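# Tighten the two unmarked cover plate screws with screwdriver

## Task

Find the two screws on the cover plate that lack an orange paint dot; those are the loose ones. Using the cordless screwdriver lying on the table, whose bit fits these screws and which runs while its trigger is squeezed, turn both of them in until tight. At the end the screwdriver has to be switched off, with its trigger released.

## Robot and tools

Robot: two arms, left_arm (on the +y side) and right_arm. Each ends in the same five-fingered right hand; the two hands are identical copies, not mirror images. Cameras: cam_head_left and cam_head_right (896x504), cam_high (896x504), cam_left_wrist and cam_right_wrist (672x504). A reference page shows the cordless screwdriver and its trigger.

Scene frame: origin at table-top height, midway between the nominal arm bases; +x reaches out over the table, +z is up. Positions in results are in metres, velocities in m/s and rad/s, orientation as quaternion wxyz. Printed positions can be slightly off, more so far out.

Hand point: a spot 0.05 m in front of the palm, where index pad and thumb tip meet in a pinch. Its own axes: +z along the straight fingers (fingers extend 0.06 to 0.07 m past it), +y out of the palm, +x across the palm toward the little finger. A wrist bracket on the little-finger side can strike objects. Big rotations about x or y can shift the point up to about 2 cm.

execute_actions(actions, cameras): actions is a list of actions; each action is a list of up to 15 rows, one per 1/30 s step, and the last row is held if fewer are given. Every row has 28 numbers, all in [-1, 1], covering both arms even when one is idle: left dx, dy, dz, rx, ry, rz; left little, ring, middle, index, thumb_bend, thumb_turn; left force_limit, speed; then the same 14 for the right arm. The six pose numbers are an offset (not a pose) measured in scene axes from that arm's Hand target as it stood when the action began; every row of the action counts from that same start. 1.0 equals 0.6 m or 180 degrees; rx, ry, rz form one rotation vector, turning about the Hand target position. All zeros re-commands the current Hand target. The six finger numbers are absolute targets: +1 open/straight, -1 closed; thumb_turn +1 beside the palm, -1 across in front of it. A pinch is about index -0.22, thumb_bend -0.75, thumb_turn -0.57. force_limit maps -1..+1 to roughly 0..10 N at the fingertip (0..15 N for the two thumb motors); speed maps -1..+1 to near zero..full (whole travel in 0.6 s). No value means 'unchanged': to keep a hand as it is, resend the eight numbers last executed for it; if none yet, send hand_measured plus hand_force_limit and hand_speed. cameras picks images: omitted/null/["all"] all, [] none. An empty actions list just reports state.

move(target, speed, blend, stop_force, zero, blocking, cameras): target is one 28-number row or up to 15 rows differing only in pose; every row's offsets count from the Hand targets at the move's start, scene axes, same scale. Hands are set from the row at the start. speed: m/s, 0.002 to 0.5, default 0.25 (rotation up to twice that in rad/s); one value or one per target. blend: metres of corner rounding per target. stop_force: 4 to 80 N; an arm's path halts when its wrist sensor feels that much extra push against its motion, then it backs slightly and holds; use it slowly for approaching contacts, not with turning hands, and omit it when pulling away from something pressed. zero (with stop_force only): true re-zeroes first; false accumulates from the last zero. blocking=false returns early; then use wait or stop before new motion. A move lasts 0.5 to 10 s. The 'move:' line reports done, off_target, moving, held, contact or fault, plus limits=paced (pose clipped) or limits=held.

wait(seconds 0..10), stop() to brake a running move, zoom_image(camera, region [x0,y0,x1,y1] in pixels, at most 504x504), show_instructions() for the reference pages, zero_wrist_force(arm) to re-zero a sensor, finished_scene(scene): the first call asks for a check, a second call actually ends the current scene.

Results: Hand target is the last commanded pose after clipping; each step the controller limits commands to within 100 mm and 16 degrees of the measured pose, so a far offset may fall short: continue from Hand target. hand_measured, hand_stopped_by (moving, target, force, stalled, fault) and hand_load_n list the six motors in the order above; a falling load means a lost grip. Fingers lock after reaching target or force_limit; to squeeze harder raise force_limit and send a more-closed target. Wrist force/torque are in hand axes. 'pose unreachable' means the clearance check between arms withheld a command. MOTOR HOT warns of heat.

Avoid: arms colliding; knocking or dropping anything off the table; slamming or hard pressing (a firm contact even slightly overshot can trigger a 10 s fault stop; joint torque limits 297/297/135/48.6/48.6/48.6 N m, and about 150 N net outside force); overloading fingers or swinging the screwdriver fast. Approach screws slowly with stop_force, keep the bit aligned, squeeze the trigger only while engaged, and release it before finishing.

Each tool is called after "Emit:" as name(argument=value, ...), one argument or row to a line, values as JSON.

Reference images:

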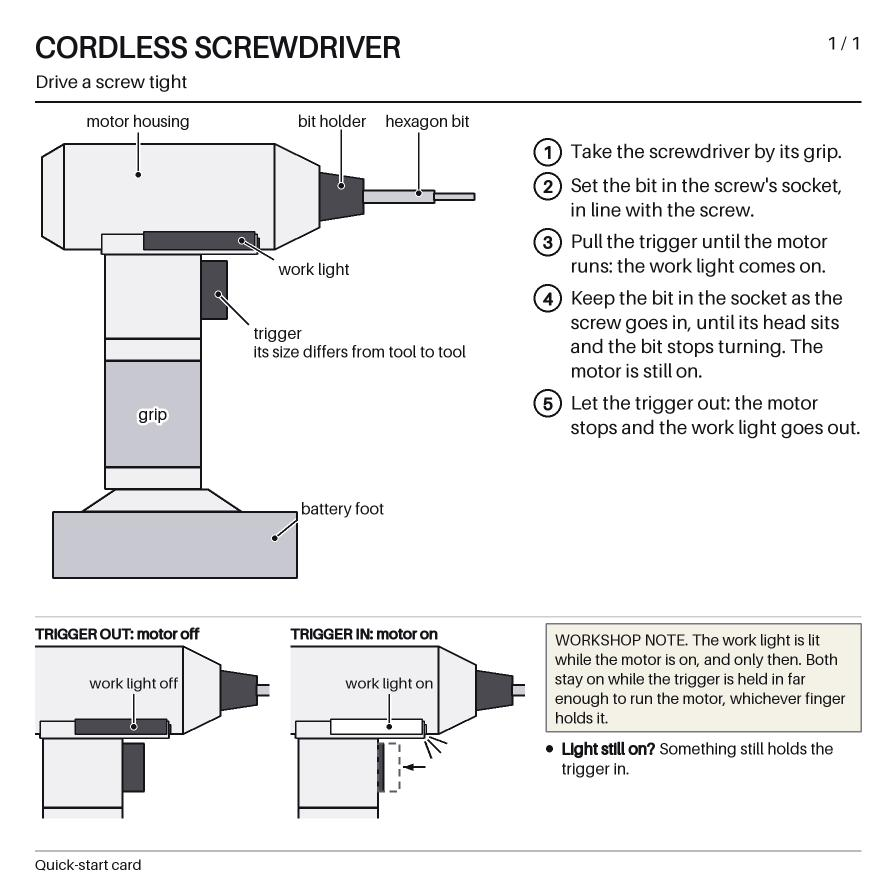

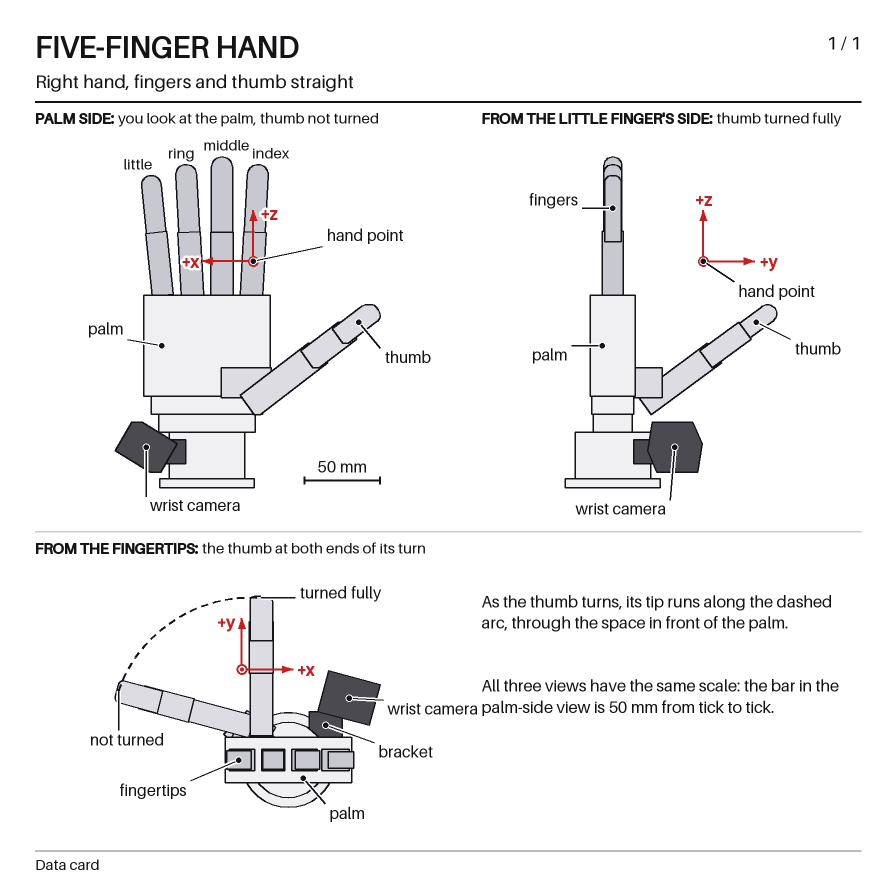

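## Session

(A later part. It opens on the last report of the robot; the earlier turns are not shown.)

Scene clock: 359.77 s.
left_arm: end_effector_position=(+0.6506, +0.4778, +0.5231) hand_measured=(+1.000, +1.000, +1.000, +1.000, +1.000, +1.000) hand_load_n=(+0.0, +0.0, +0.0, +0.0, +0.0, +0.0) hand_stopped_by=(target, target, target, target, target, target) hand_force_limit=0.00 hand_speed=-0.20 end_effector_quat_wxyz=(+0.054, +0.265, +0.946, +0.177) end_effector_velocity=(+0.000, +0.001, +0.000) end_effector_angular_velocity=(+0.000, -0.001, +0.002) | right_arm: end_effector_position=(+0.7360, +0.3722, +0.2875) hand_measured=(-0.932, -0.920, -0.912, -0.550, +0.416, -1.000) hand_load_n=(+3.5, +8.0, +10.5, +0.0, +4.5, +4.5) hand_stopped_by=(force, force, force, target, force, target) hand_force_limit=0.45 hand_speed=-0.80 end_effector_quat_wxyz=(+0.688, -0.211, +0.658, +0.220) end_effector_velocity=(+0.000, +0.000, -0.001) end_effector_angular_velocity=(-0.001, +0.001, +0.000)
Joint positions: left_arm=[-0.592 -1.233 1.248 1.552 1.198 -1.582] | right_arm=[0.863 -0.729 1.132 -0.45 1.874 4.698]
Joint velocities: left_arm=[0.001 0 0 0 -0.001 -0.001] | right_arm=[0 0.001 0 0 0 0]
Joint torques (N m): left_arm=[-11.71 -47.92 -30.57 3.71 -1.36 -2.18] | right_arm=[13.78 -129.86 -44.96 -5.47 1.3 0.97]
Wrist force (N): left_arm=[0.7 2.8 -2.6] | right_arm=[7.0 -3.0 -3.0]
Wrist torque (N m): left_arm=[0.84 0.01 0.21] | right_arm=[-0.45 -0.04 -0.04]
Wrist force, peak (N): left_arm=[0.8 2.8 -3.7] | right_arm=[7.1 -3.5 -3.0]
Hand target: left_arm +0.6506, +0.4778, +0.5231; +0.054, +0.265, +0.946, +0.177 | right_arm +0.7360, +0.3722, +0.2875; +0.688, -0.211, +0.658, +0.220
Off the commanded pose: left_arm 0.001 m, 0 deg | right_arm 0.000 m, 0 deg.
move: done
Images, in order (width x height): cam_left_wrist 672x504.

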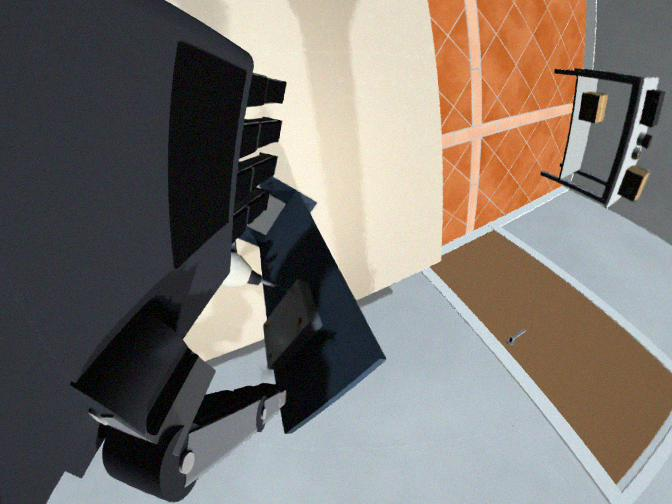

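Emit:
move(
  target=[
    [-0.12,0.18,0,-0.095,-0.015,-0.085,1,1,1,1,1,1,0,-0.2,0,0,0,0,0,0,-0.985,-0.985,-0.985,-0.55,-0.92,-1,0.45,-0.8],
    [-0.031,0.092,-0.22,-0.191,-0.029,-0.171,1,1,1,1,1,1,0,-0.2,0,0,0,0,0,0,-0.985,-0.985,-0.985,-0.55,-0.92,-1,0.45,-0.8],
  ],
  speed=0.2,
  blend=[0.03,0],
  cameras=["cam_left_wrist"],
)

Emit:
zoom_image(
  camera="cam_left_wrist",
  region=[340, 260, 430, 350],
)

Scene clock: 362.73 s.
left_arm: end_effector_position=(+0.6319, +0.5335, +0.3909) hand_measured=(+1.000, +1.000, +1.000, +1.000, +1.000, +1.000) hand_load_n=(+0.0, +0.0, +0.0, +0.0, +0.0, +0.0) hand_stopped_by=(target, target, target, target, target, target) hand_force_limit=0.00 hand_speed=-0.20 end_effector_quat_wxyz=(+0.214, +0.467, +0.850, -0.115) end_effector_velocity=(+0.000, -0.001, +0.000) end_effector_angular_velocity=(-0.002, +0.000, +0.000) | right_arm: end_effector_position=(+0.7360, +0.3722, +0.2875) hand_measured=(-0.932, -0.920, -0.912, -0.550, +0.416, -1.000) hand_load_n=(+3.5, +8.0, +10.5, +0.0, +4.5, +4.5) hand_stopped_by=(force, force, force, target, force, target) hand_force_limit=0.45 hand_speed=-0.80 end_effector_quat_wxyz=(+0.688, -0.211, +0.658, +0.220) end_effector_velocity=(+0.000, +0.000, +0.001) end_effector_angular_velocity=(+0.001, -0.001, +0.000)
Joint positions: left_arm=[-0.214 -1.348 1.569 0.998 1.922 -0.809] | right_arm=[0.863 -0.729 1.132 -0.45 1.874 4.698]
Joint velocities: left_arm=[0 0 0 0 0.002 -0.001] | right_arm=[0 -0.001 0 0 0 0]
Joint torques (N m): left_arm=[-8.75 -55.15 -51.92 3.57 1.52 -1.4] | right_arm=[13.93 -128.31 -48.78 -4.1 1.3 -0.14]
Wrist force (N): left_arm=[-0.3 2.5 -2.8] | right_arm=[7.0 -2.9 -3.0]
Wrist torque (N m): left_arm=[0.68 0.22 0.05] | right_arm=[-0.44 -0.02 -0.04]
Wrist force, peak (N): left_arm=[0.7 2.9 -3.8] | right_arm=[7.2 -3.3 -3.3]
Hand target: left_arm +0.6319, +0.5334, +0.3910; +0.214, +0.467, +0.850, -0.115 | right_arm +0.7360, +0.3722, +0.2875; +0.688, -0.211, +0.658, +0.220
Off the commanded pose: left_arm 0.001 m, 0 deg | right_arm 0.000 m, 0 deg.
move: done
Images, in order (width x height): cam_left_wrist 672x504.

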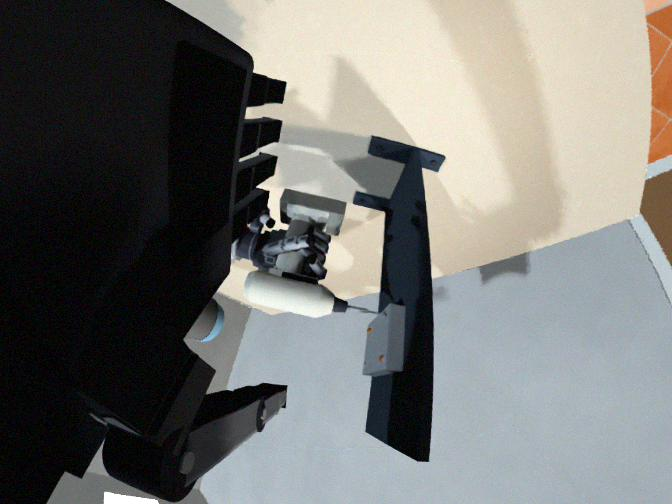

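Scaled by 5.600 from the camera's 672x504 image, which has a finer 960x720 frame.

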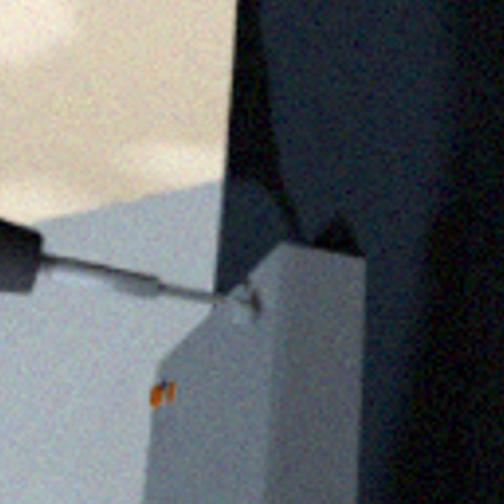

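Emit:
zoom_image(
  camera="cam_left_wrist",
  region=[360, 297, 396, 333],
)

Scaled by 14.000 from the camera's 672x504 image, which has a finer 960x720 frame.

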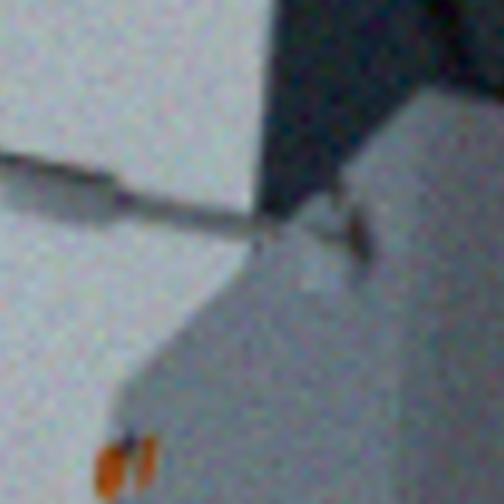

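Emit:
move(
  target=[
    [0,0,0,0,0,0,1,1,1,1,1,1,0,-0.2,-0.0003,0.0004,0.001,0,0,0,-0.985,-0.985,-0.985,-0.55,-0.92,-1,0.45,-0.8],
    [0,0,0,0,0,0,1,1,1,1,1,1,0,-0.2,0.0131,0.0103,0.001,0,0,0,-0.985,-0.985,-0.985,-0.55,-0.92,-1,0.45,-0.8],
  ],
  speed=0.006,
  stop_force=4.5,
  cameras=["cam_left_wrist","cam_high"],
)

Emit:
zoom_image(
  camera="cam_left_wrist",
  region=[350, 292, 396, 338],
)

Emit:
zoom_image(
  camera="cam_high",
  region=[410, 165, 450, 205],
)

Scene clock: 365.63 s.
left_arm: end_effector_position=(+0.6319, +0.5334, +0.3910) hand_measured=(+1.000, +1.000, +1.000, +1.000, +1.000, +1.000) hand_load_n=(+0.0, +0.0, +0.0, +0.0, +0.0, +0.0) hand_stopped_by=(target, target, target, target, target, target) hand_force_limit=0.00 hand_speed=-0.20 end_effector_quat_wxyz=(+0.215, +0.467, +0.850, -0.115) end_effector_velocity=(+0.000, +0.000, +0.000) end_effector_angular_velocity=(+0.000, -0.001, +0.000) | right_arm: end_effector_position=(+0.7428, +0.3775, +0.2880) hand_measured=(-0.932, -0.920, -0.912, -0.550, +0.416, -1.000) hand_load_n=(+3.5, +8.0, +10.0, +0.0, +5.0, +4.0) hand_stopped_by=(force, force, force, target, force, target) hand_force_limit=0.45 hand_speed=-0.80 end_effector_quat_wxyz=(+0.688, -0.211, +0.658, +0.220) end_effector_velocity=(+0.000, +0.000, +0.003) end_effector_angular_velocity=(+0.003, -0.001, +0.000)
Joint positions: left_arm=[-0.214 -1.348 1.569 0.998 1.922 -0.809] | right_arm=[0.861 -0.716 1.107 -0.437 1.872 4.698]
Joint velocities: left_arm=[0 0 0 0 0 0] | right_arm=[0 -0.002 0 -0.001 0 0]
Joint torques (N m): left_arm=[-13.34 -69.89 -44.12 0.81 2.25 3.06] | right_arm=[6.7 -130.86 -41.75 -6.59 1.29 2.11]
Wrist force (N): left_arm=[-0.1 1.8 -3.1] | right_arm=[7.2 -3.8 -2.5]
Wrist torque (N m): left_arm=[0.59 0.19 0.05] | right_arm=[-0.53 0.02 -0.05]
Wrist force, peak (N): left_arm=[-0.7 2.4 -3.5] | right_arm=[9.4 -4.0 -10.0]
Hand target: left_arm +0.6319, +0.5334, +0.3910; +0.214, +0.467, +0.850, -0.115 | right_arm +0.7428, +0.3775, +0.2881; +0.688, -0.211, +0.658, +0.220
Off the commanded pose: left_arm 0.000 m, 0 deg | right_arm 0.001 m, 0 deg.
move: contact (right_arm); path passed 1 of 2 targets
Images, in order (width x height): cam_high 896x504, cam_left_wrist 672x504.

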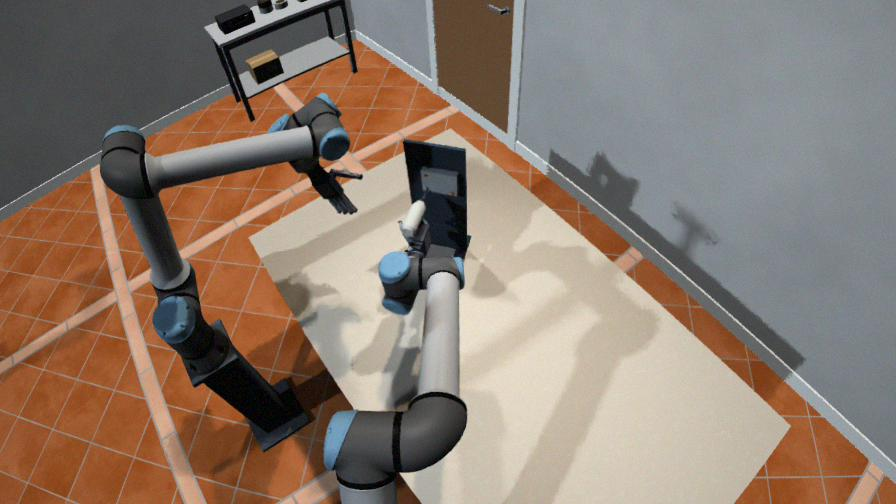

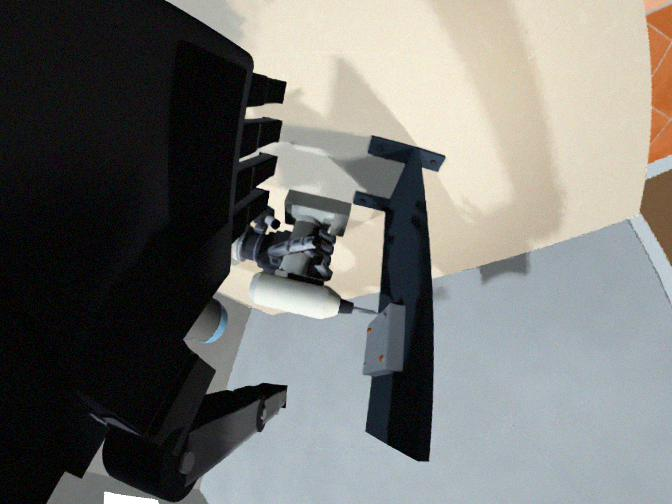

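Scaled by 10.957 from the camera's 672x504 image, which has a finer 960x720 frame.

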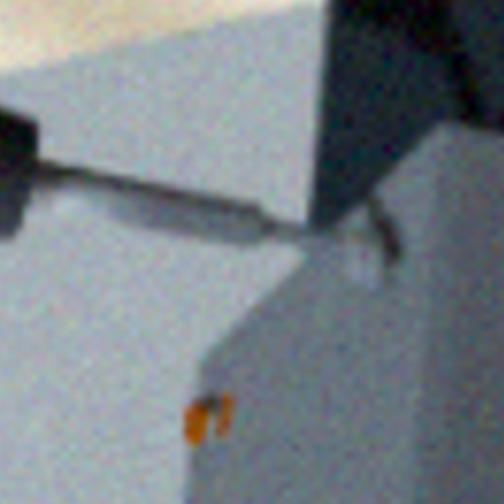

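Scaled by 12.600.

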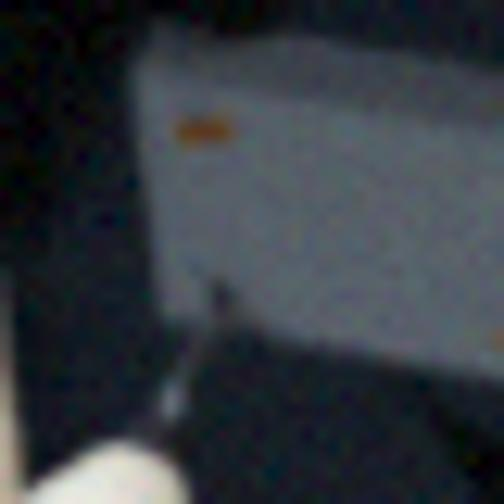

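Emit:
execute_actions(
  actions=[
    [[0,0,0,0,0,0,1,1,1,1,1,1,0,-0.2,0,0,0,0,0,0,-0.985,-0.985,-0.985,-0.96,-0.92,-1,0.45,-0.3]],
    [[0,0,0,0,0,0,1,1,1,1,1,1,0,-0.2,0,0,0,0,0,0,-0.985,-0.985,-0.985,-0.96,-0.92,-1,0.45,-0.3]],
  ],
  cameras=["cam_left_wrist"],
)

Emit:
zoom_image(
  camera="cam_left_wrist",
  region=[270, 220, 400, 340],
)

Scene clock: 367.27 s.
left_arm: end_effector_position=(+0.6319, +0.5334, +0.3910) hand_measured=(+1.000, +1.000, +1.000, +1.000, +1.000, +1.000) hand_load_n=(+0.0, +0.0, -0.5, +0.0, -0.5, +0.0) hand_stopped_by=(target, target, target, target, target, target) hand_force_limit=0.00 hand_speed=-0.20 end_effector_quat_wxyz=(+0.215, +0.467, +0.850, -0.115) end_effector_velocity=(+0.000, +0.001, +0.000) end_effector_angular_velocity=(+0.001, +0.001, +0.001) | right_arm: end_effector_position=(+0.7428, +0.3775, +0.2881) hand_measured=(-0.932, -0.920, -0.912, -0.894, +0.416, -1.000) hand_load_n=(+1.5, +6.5, +9.0, +8.0, +7.0, +4.0) hand_stopped_by=(force, force, force, force, force, target) hand_force_limit=0.45 hand_speed=-0.30 end_effector_quat_wxyz=(+0.688, -0.211, +0.658, +0.220) end_effector_velocity=(+0.000, +0.000, +0.000) end_effector_angular_velocity=(+0.000, +0.000, +0.000)
Joint positions: left_arm=[-0.214 -1.348 1.569 0.998 1.922 -0.809] | right_arm=[0.861 -0.716 1.107 -0.437 1.872 4.698]
Joint velocities: left_arm=[0.001 0 0 0.001 -0.001 0] | right_arm=[0 0 0 0 0 0]
Joint torques (N m): left_arm=[-11.56 -67.32 -39.2 1.83 1.93 2.62] | right_arm=[13.63 -129.59 -45.16 -5.63 1.37 1.58]
Wrist force (N): left_arm=[-0.2 2.0 -3.4] | right_arm=[7.2 -3.3 -3.9]
Wrist torque (N m): left_arm=[0.64 0.22 0.05] | right_arm=[-0.48 0.00 -0.06]
Wrist force, peak (N): left_arm=[-0.4 2.4 -3.2] | right_arm=[7.6 -3.2 -4.7]
Hand target: left_arm +0.6319, +0.5334, +0.3910; +0.214, +0.467, +0.850, -0.115 | right_arm +0.7428, +0.3775, +0.2881; +0.688, -0.211, +0.658, +0.220
Off the commanded pose: left_arm 0.000 m, 0 deg | right_arm 0.000 m, 0 deg.
Images, in order (width x height): cam_left_wrist 672x504.

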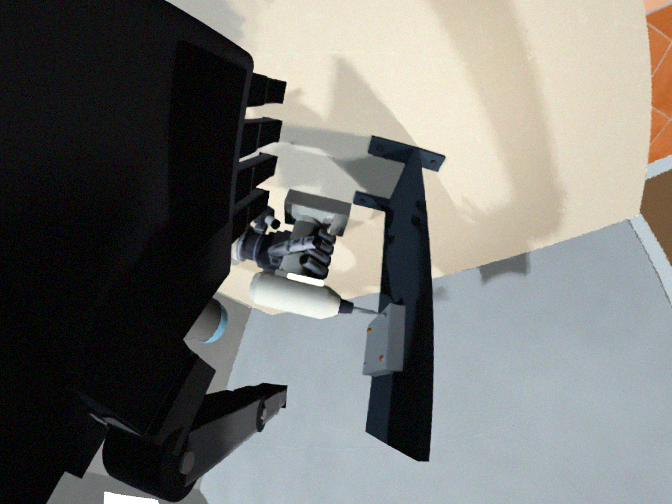

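Scaled by 3.877 from the camera's 672x504 image, which has a finer 960x720 frame.

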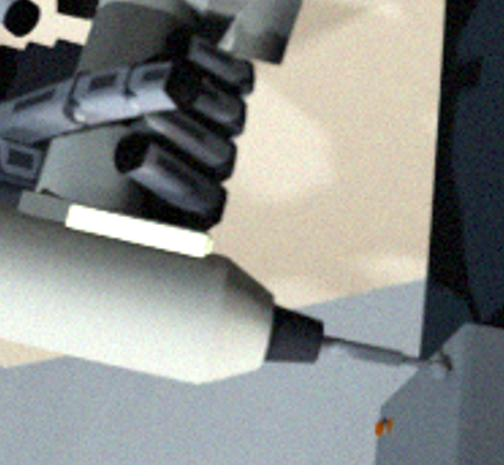

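Emit:
move(
  target=[0,0,0,0,0,0,1,1,1,1,1,1,0,-0.2,0.0134,0.0099,0,0,0,0,-0.985,-0.985,-0.985,-0.96,-0.92,-1,0.45,-0.3],
  speed=0.006,
  stop_force=6,
  cameras=["cam_left_wrist"],
)

Emit:
zoom_image(
  camera="cam_left_wrist",
  region=[350, 292, 396, 338],
)

Scene clock: 368.17 s.
left_arm: end_effector_position=(+0.6319, +0.5334, +0.3910) hand_measured=(+1.000, +1.000, +1.000, +1.000, +1.000, +1.000) hand_load_n=(+0.0, +0.0, +0.0, +0.0, +0.0, +0.0) hand_stopped_by=(target, target, target, target, target, target) hand_force_limit=0.00 hand_speed=-0.20 end_effector_quat_wxyz=(+0.215, +0.467, +0.850, -0.115) end_effector_velocity=(+0.000, +0.000, +0.001) end_effector_angular_velocity=(+0.000, +0.000, -0.001) | right_arm: end_effector_position=(+0.7428, +0.3776, +0.2881) hand_measured=(-0.932, -0.920, -0.912, -0.894, +0.416, -1.000) hand_load_n=(+1.5, +6.0, +8.5, +8.0, +7.5, +4.0) hand_stopped_by=(force, force, force, force, force, target) hand_force_limit=0.45 hand_speed=-0.30 end_effector_quat_wxyz=(+0.688, -0.211, +0.658, +0.220) end_effector_velocity=(+0.000, +0.000, +0.001) end_effector_angular_velocity=(+0.000, +0.000, +0.000)
Joint positions: left_arm=[-0.214 -1.348 1.569 0.998 1.922 -0.809] | right_arm=[0.861 -0.716 1.107 -0.437 1.872 4.698]
Joint velocities: left_arm=[-0.001 -0.001 0 0 0 0] | right_arm=[0 -0.001 0 0.001 0 0]
Joint torques (N m): left_arm=[-14.6 -70.99 -37.42 2.77 1.99 3.22] | right_arm=[5.63 -130.45 -40.77 -6.58 0.63 1.48]
Wrist force (N): left_arm=[-0.4 2.3 -3.2] | right_arm=[6.6 -3.1 -2.7]
Wrist torque (N m): left_arm=[0.67 0.24 0.04] | right_arm=[-0.48 0.01 -0.06]
Wrist force, peak (N): left_arm=[-0.6 2.7 -3.3] | right_arm=[9.9 -3.4 -13.1]
Hand target: left_arm +0.6319, +0.5334, +0.3910; +0.214, +0.467, +0.850, -0.115 | right_arm +0.7428, +0.3776, +0.2881; +0.688, -0.211, +0.658, +0.220
Off the commanded pose: left_arm 0.000 m, 0 deg | right_arm 0.010 m, 0 deg.
move: contact (right_arm)
Images, in order (width x height): cam_left_wrist 672x504.

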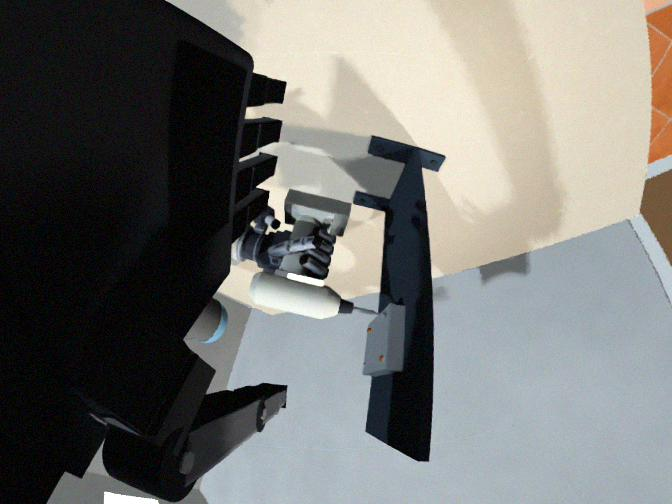

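Scaled by 10.957 from the camera's 672x504 image, which has a finer 960x720 frame.

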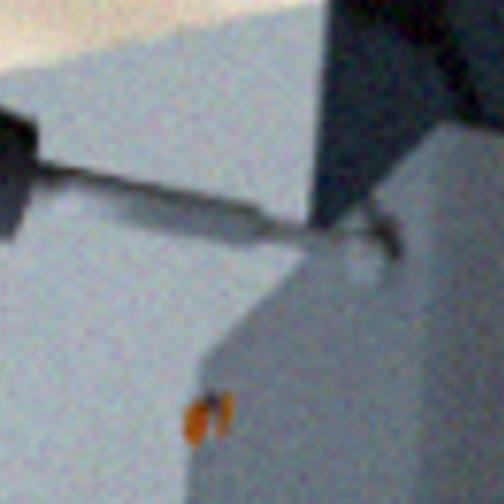

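Emit:
wait(
  seconds=0.1,
)

Emit:
zoom_image(
  camera="cam_head_right",
  region=[300, 125, 350, 175],
)

Emit:
zoom_image(
  camera="cam_head_left",
  region=[295, 125, 345, 175],
)

Emit:
zoom_image(
  camera="cam_high",
  region=[412, 172, 442, 202],
)

Emit:
zoom_image(
  camera="cam_left_wrist",
  region=[367, 302, 393, 328],
)

Scene clock: 368.67 s.
left_arm: end_effector_position=(+0.6319, +0.5334, +0.3910) hand_measured=(+1.000, +1.000, +1.000, +1.000, +1.000, +1.000) hand_load_n=(+0.0, +0.0, +0.0, +0.0, -0.5, +0.0) hand_stopped_by=(target, target, target, target, target, target) hand_force_limit=0.00 hand_speed=-0.20 end_effector_quat_wxyz=(+0.215, +0.467, +0.850, -0.115) end_effector_velocity=(+0.000, +0.000, +0.000) end_effector_angular_velocity=(+0.000, +0.000, -0.001) | right_arm: end_effector_position=(+0.7428, +0.3776, +0.2881) hand_measured=(-0.932, -0.920, -0.912, -0.894, +0.416, -1.000) hand_load_n=(+1.5, +6.5, +8.0, +8.0, +7.5, +4.0) hand_stopped_by=(force, force, force, force, force, target) hand_force_limit=0.45 hand_speed=-0.30 end_effector_quat_wxyz=(+0.688, -0.211, +0.658, +0.220) end_effector_velocity=(+0.000, +0.000, +0.000) end_effector_angular_velocity=(+0.000, +0.000, +0.000)
Joint positions: left_arm=[-0.214 -1.348 1.569 0.998 1.922 -0.809] | right_arm=[0.861 -0.716 1.107 -0.437 1.872 4.698]
Joint velocities: left_arm=[-0.001 0 0 0 0 0.001] | right_arm=[0 0 0 0 0 0]
Joint torques (N m): left_arm=[-8.43 -68.61 -35.17 3.16 1.29 3.11] | right_arm=[3.26 -130.42 -41.61 -6.26 0.96 1.6]
Wrist force (N): left_arm=[-0.6 2.2 -3.1] | right_arm=[6.8 -3.2 -2.7]
Wrist torque (N m): left_arm=[0.66 0.27 0.03] | right_arm=[-0.50 -0.02 -0.06]
Wrist force, peak (N): left_arm=[-0.7 2.6 -3.2] | right_arm=[7.2 -3.1 -3.1]
Hand target: left_arm +0.6319, +0.5334, +0.3910; +0.214, +0.467, +0.850, -0.115 | right_arm +0.7428, +0.3776, +0.2881; +0.688, -0.211, +0.658, +0.220
Off the commanded pose: left_arm 0.000 m, 0 deg | right_arm 0.010 m, 0 deg.
wait: 0.10 s; at rest from the start

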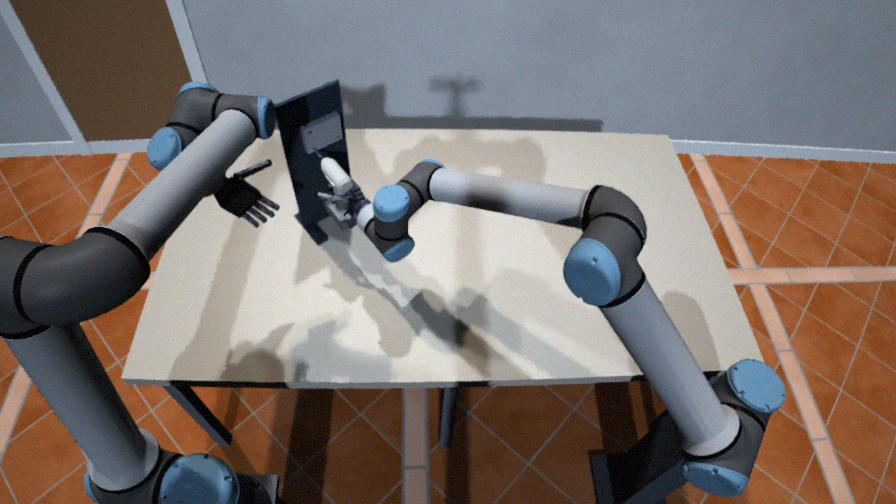

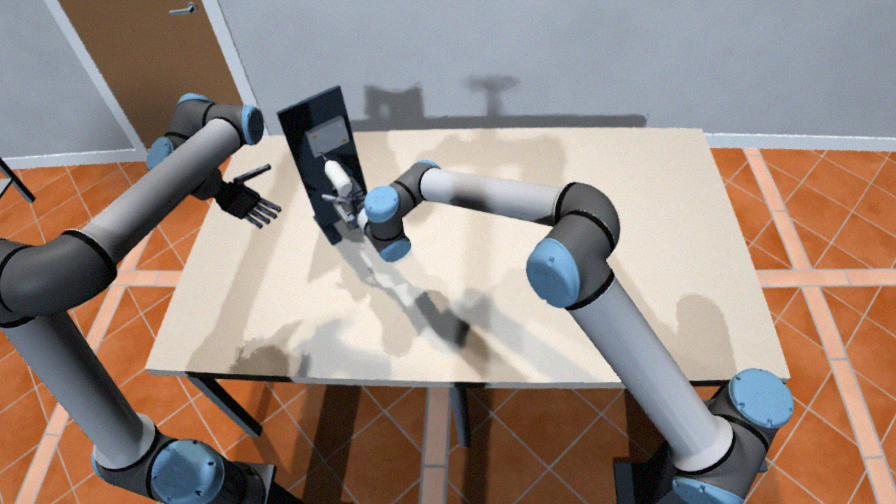

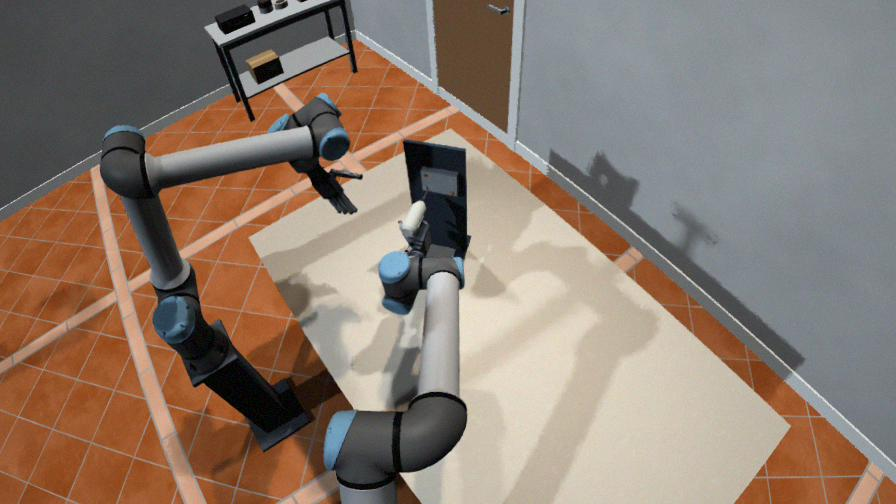

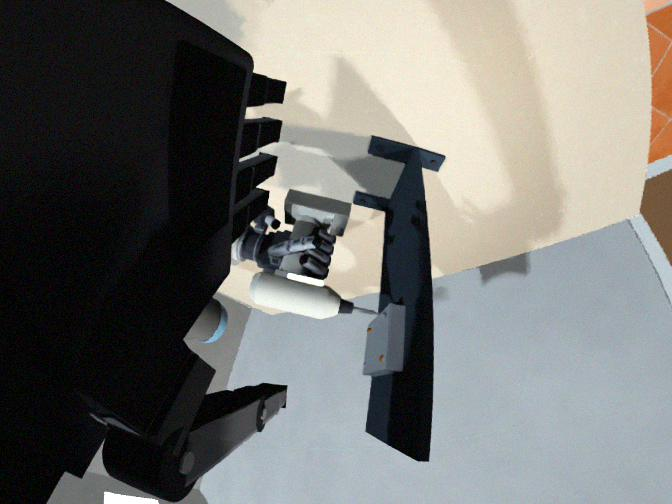

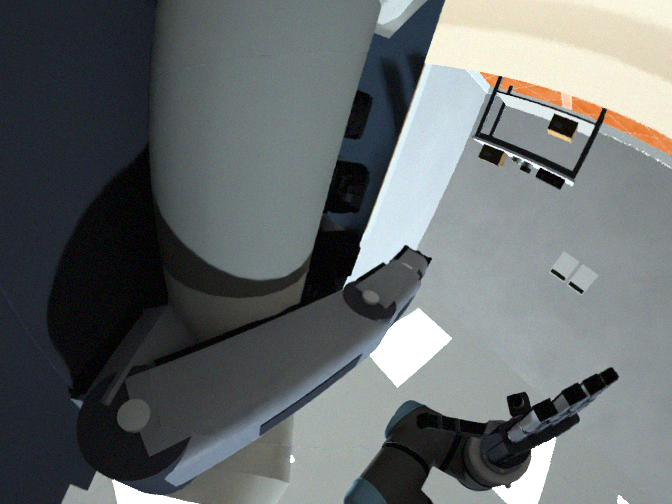

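Scaled by 10.080.

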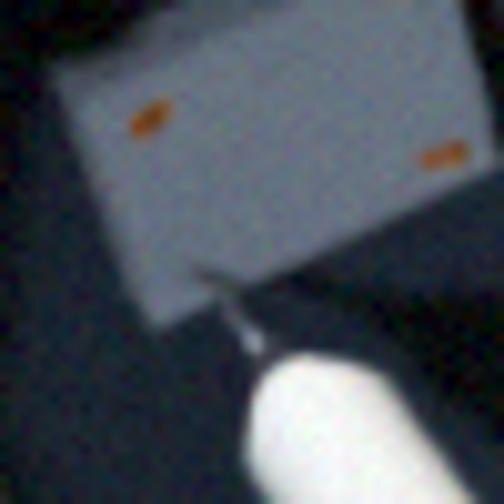

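Scaled by 10.080.

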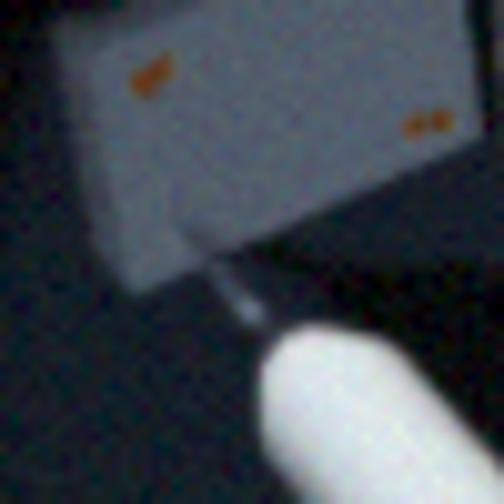

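Scaled by 16.800.

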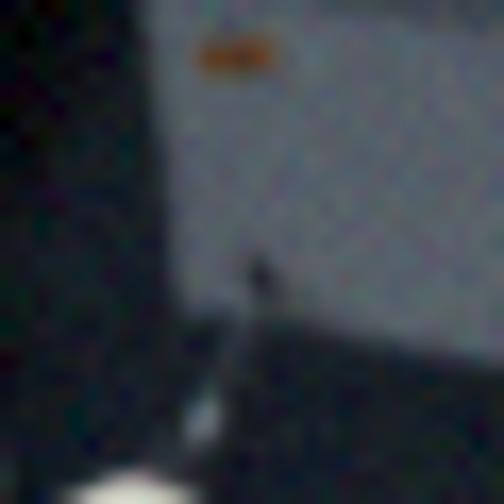

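Scaled by 19.385 from the camera's 672x504 image, which has a finer 960x720 frame.

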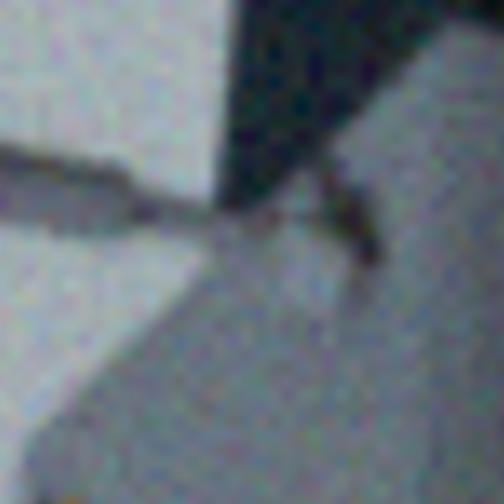

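Emit:
move(
  target=[
    [0,0,0,0,0,0,1,1,1,1,1,1,0,-0.2,-0.0067,-0.005,0,0,0,0,-0.985,-0.985,-0.985,-0.96,-0.92,-1,0.45,-0.3],
    [0,0,0,0,0,0,1,1,1,1,1,1,0,-0.2,-0.0067,-0.005,0.0025,0,0,0,-0.985,-0.985,-0.985,-0.96,-0.92,-1,0.45,-0.3],
  ],
  speed=0.02,
  cameras=[],
)

Emit:
move(
  target=[0,0,0,0,0,0,1,1,1,1,1,1,0,-0.2,0.0201,0.0149,0,0,0,0,-0.985,-0.985,-0.985,-0.96,-0.92,-1,0.45,-0.3],
  speed=0.006,
  stop_force=5,
  cameras=["cam_left_wrist","cam_high"],
)

Emit:
zoom_image(
  camera="cam_left_wrist",
  region=[367, 302, 393, 328],
)

Emit:
zoom_image(
  camera="cam_high",
  region=[412, 172, 442, 202],
)

Scene clock: 369.83 s.
left_arm: end_effector_position=(+0.6319, +0.5334, +0.3910) hand_measured=(+1.000, +1.000, +1.000, +1.000, +1.000, +1.000) hand_load_n=(+0.0, +0.0, +0.0, +0.0, +0.0, +0.0) hand_stopped_by=(target, target, target, target, target, target) hand_force_limit=0.00 hand_speed=-0.20 end_effector_quat_wxyz=(+0.215, +0.467, +0.850, -0.115) end_effector_velocity=(+0.000, -0.001, +0.000) end_effector_angular_velocity=(+0.001, -0.001, -0.001) | right_arm: end_effector_position=(+0.7388, +0.3746, +0.2897) hand_measured=(-0.932, -0.920, -0.912, -0.894, +0.416, -1.000) hand_load_n=(+1.5, +6.0, +8.5, +8.0, +7.5, +4.0) hand_stopped_by=(force, force, force, force, force, target) hand_force_limit=0.45 hand_speed=-0.30 end_effector_quat_wxyz=(+0.688, -0.211, +0.658, +0.220) end_effector_velocity=(+0.000, +0.000, +0.002) end_effector_angular_velocity=(+0.001, -0.001, +0.000)
Joint positions: left_arm=[-0.214 -1.348 1.569 0.998 1.922 -0.809] | right_arm=[0.862 -0.725 1.12 -0.442 1.873 4.698]
Joint velocities: left_arm=[-0.001 0 0 -0.001 -0.001 0] | right_arm=[0 -0.002 0 0 0 0]
Joint torques (N m): left_arm=[-8.58 -68.69 -32.84 3.77 1.37 3.25] | right_arm=[10.63 -117.25 -50.71 -2.42 1.06 -0.69]
Wrist force (N): left_arm=[-0.1 2.3 -3.1] | right_arm=[7.1 -2.9 -2.9]
Wrist torque (N m): left_arm=[0.66 0.19 0.06] | right_arm=[-0.45 -0.06 -0.03]
Wrist force, peak (N): left_arm=[-0.5 2.5 -3.4] | right_arm=[7.2 -3.1 -3.0]
Hand target: left_arm +0.6319, +0.5334, +0.3910; +0.214, +0.467, +0.850, -0.115 | right_arm +0.7388, +0.3746, +0.2896; +0.688, -0.211, +0.658, +0.220
Off the commanded pose: left_arm 0.000 m, 0 deg | right_arm 0.000 m, 0 deg.
move: done
No camera images: "cameras" was empty.

Scene clock: 371.67 s.
left_arm: end_effector_position=(+0.6319, +0.5334, +0.3910) hand_measured=(+1.000, +1.000, +1.000, +1.000, +1.000, +1.000) hand_load_n=(+0.0, +0.0, +0.0, +0.0, +0.0, +0.0) hand_stopped_by=(target, target, target, target, target, target) hand_force_limit=0.00 hand_speed=-0.20 end_effector_quat_wxyz=(+0.215, +0.467, +0.850, -0.115) end_effector_velocity=(+0.000, +0.000, +0.000) end_effector_angular_velocity=(+0.000, +0.000, +0.000) | right_arm: end_effector_position=(+0.7429, +0.3776, +0.2896) hand_measured=(-0.932, -0.920, -0.912, -0.894, +0.416, -1.000) hand_load_n=(+1.5, +6.5, +8.0, +8.0, +8.0, +3.5) hand_stopped_by=(force, force, force, force, force, target) hand_force_limit=0.45 hand_speed=-0.30 end_effector_quat_wxyz=(+0.688, -0.211, +0.658, +0.220) end_effector_velocity=(+0.000, +0.000, +0.001) end_effector_angular_velocity=(+0.001, +0.000, +0.001)
Joint positions: left_arm=[-0.214 -1.348 1.569 0.998 1.922 -0.809] | right_arm=[0.861 -0.717 1.106 -0.435 1.872 4.698]
Joint velocities: left_arm=[0.001 0 0 0 0 0.001] | right_arm=[0 -0.001 0 0 -0.001 0]
Joint torques (N m): left_arm=[-9.07 -63.56 -26.62 4.32 1.1 3.23] | right_arm=[5.96 -130.07 -41.24 -6.3 1.34 0.67]
Wrist force (N): left_arm=[-0.4 2.6 -2.9] | right_arm=[6.8 -3.1 -2.9]
Wrist torque (N m): left_arm=[0.70 0.23 0.05] | right_arm=[-0.48 -0.02 -0.05]
Wrist force, peak (N): left_arm=[-0.5 2.7 -3.3] | right_arm=[10.3 -3.1 -14.5]
Hand target: left_arm +0.6319, +0.5334, +0.3910; +0.214, +0.467, +0.850, -0.115 | right_arm +0.7429, +0.3776, +0.2896; +0.688, -0.211, +0.658, +0.220
Off the commanded pose: left_arm 0.000 m, 0 deg | right_arm 0.010 m, 0 deg.
move: contact (right_arm)
Images, in order (width x height): cam_high 896x504, cam_left_wrist 672x504.

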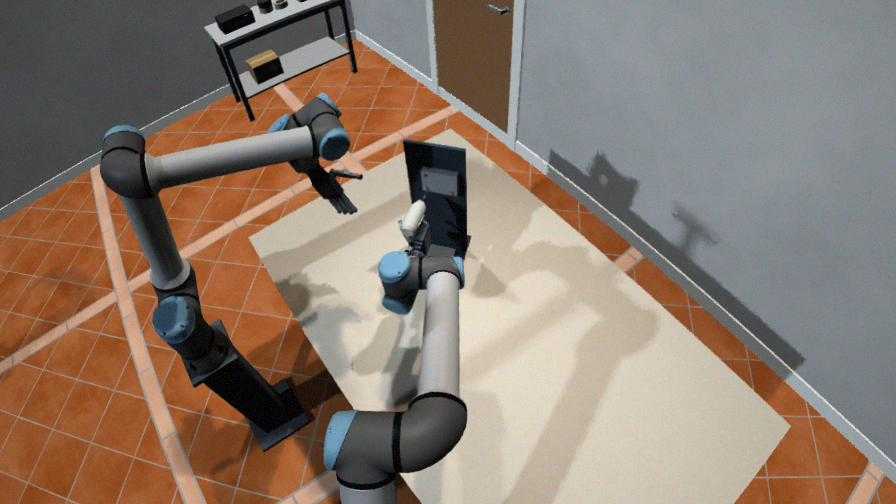

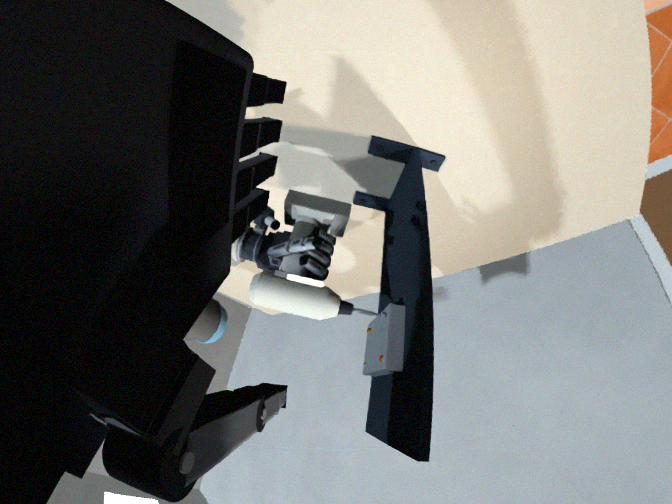

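Scaled by 19.385 from the camera's 672x504 image, which has a finer 960x720 frame.

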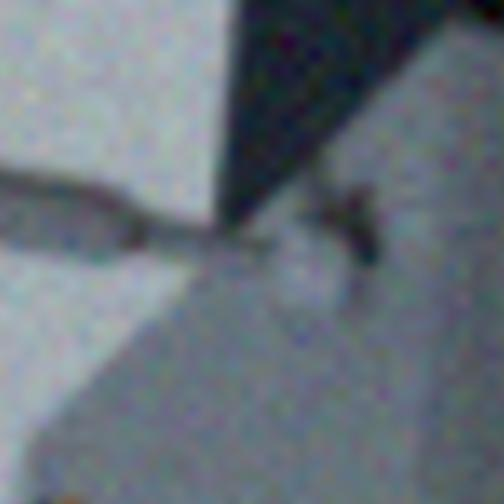

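Scaled by 16.800.

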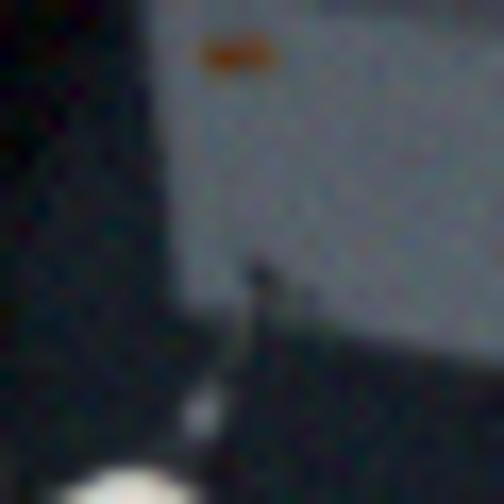

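Emit:
move(
  target=[-0.042,-0.11,0.033,0,0,0.1,1,1,1,1,1,1,0,-0.2,0,0,0,0,0,0,-0.985,-0.985,-0.985,-0.55,-0.92,-1,0.45,-0.3],
  speed=0.15,
  cameras=["cam_left_wrist"],
)

Emit:
zoom_image(
  camera="cam_left_wrist",
  region=[320, 270, 440, 390],
)

Scene clock: 374.40 s.
left_arm: end_effector_position=(+0.6066, +0.4672, +0.4112) hand_measured=(+1.000, +1.000, +1.000, +1.000, +1.000, +1.000) hand_load_n=(+0.0, +0.0, +0.0, +0.0, +0.0, +0.0) hand_stopped_by=(target, target, target, target, target, target) hand_force_limit=0.00 hand_speed=-0.20 end_effector_quat_wxyz=(+0.230, +0.328, +0.913, -0.080) end_effector_velocity=(+0.000, -0.001, +0.000) end_effector_angular_velocity=(-0.001, +0.001, +0.001) | right_arm: end_effector_position=(+0.7429, +0.3776, +0.2896) hand_measured=(-0.932, -0.920, -0.912, -0.550, +0.416, -1.000) hand_load_n=(+1.5, +6.5, +8.0, +0.0, +7.5, +3.5) hand_stopped_by=(force, force, force, target, force, target) hand_force_limit=0.45 hand_speed=-0.30 end_effector_quat_wxyz=(+0.688, -0.211, +0.658, +0.220) end_effector_velocity=(+0.000, +0.000, -0.001) end_effector_angular_velocity=(-0.001, +0.000, +0.000)
Joint positions: left_arm=[-0.434 -1.453 1.634 0.915 1.703 -1.312] | right_arm=[0.861 -0.717 1.106 -0.435 1.872 4.698]
Joint velocities: left_arm=[-0.001 0 -0.001 0.001 0 -0.002] | right_arm=[0 0.001 0 0 0 -0.001]
Joint torques (N m): left_arm=[-10.57 -24.17 -51.72 5.95 0.02 -2.11] | right_arm=[12.91 -130.26 -44.56 -2.34 1.32 -0.58]
Wrist force (N): left_arm=[-0.7 2.4 -2.8] | right_arm=[6.7 -4.0 -7.4]
Wrist torque (N m): left_arm=[0.67 0.29 0.03] | right_arm=[-0.26 -0.17 -0.03]
Wrist force, peak (N): left_arm=[0.0 3.3 -3.1] | right_arm=[7.2 -4.3 -8.1]
Hand target: left_arm +0.6067, +0.4672, +0.4112; +0.230, +0.328, +0.913, -0.080 | right_arm +0.7429, +0.3776, +0.2896; +0.688, -0.211, +0.658, +0.220
Off the commanded pose: left_arm 0.000 m, 0 deg | right_arm 0.000 m, 0 deg.
move: done
Images, in order (width x height): cam_left_wrist 672x504.

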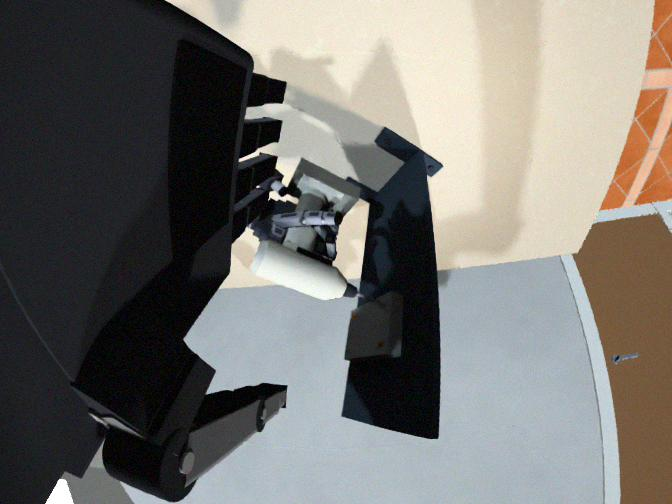

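Scaled by 4.200 from the camera's 672x504 image, which has a finer 960x720 frame.

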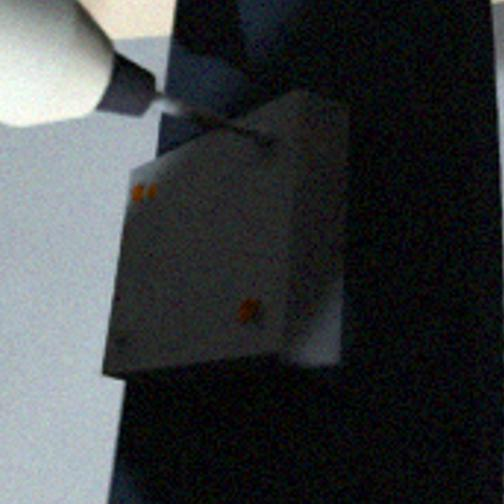

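Emit:
zoom_image(
  camera="cam_left_wrist",
  region=[352, 285, 400, 333],
)

Emit:
zoom_image(
  camera="cam_left_wrist",
  region=[374, 292, 394, 312],
)

Scaled by 10.500 from the camera's 672x504 image, which has a finer 960x720 frame.

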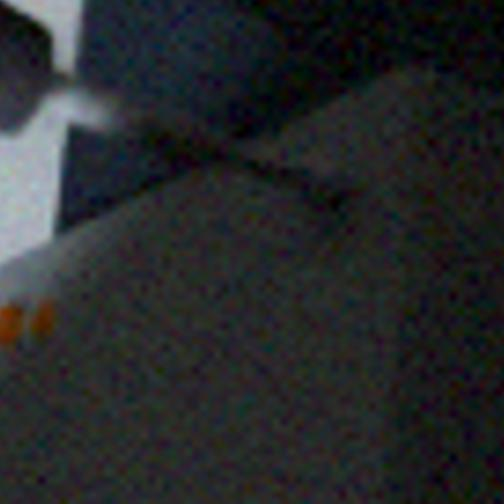

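Scaled by 25.200 from the camera's 672x504 image, which has a finer 960x720 frame.

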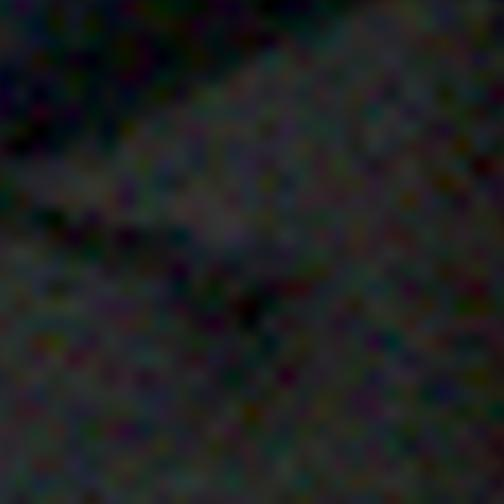

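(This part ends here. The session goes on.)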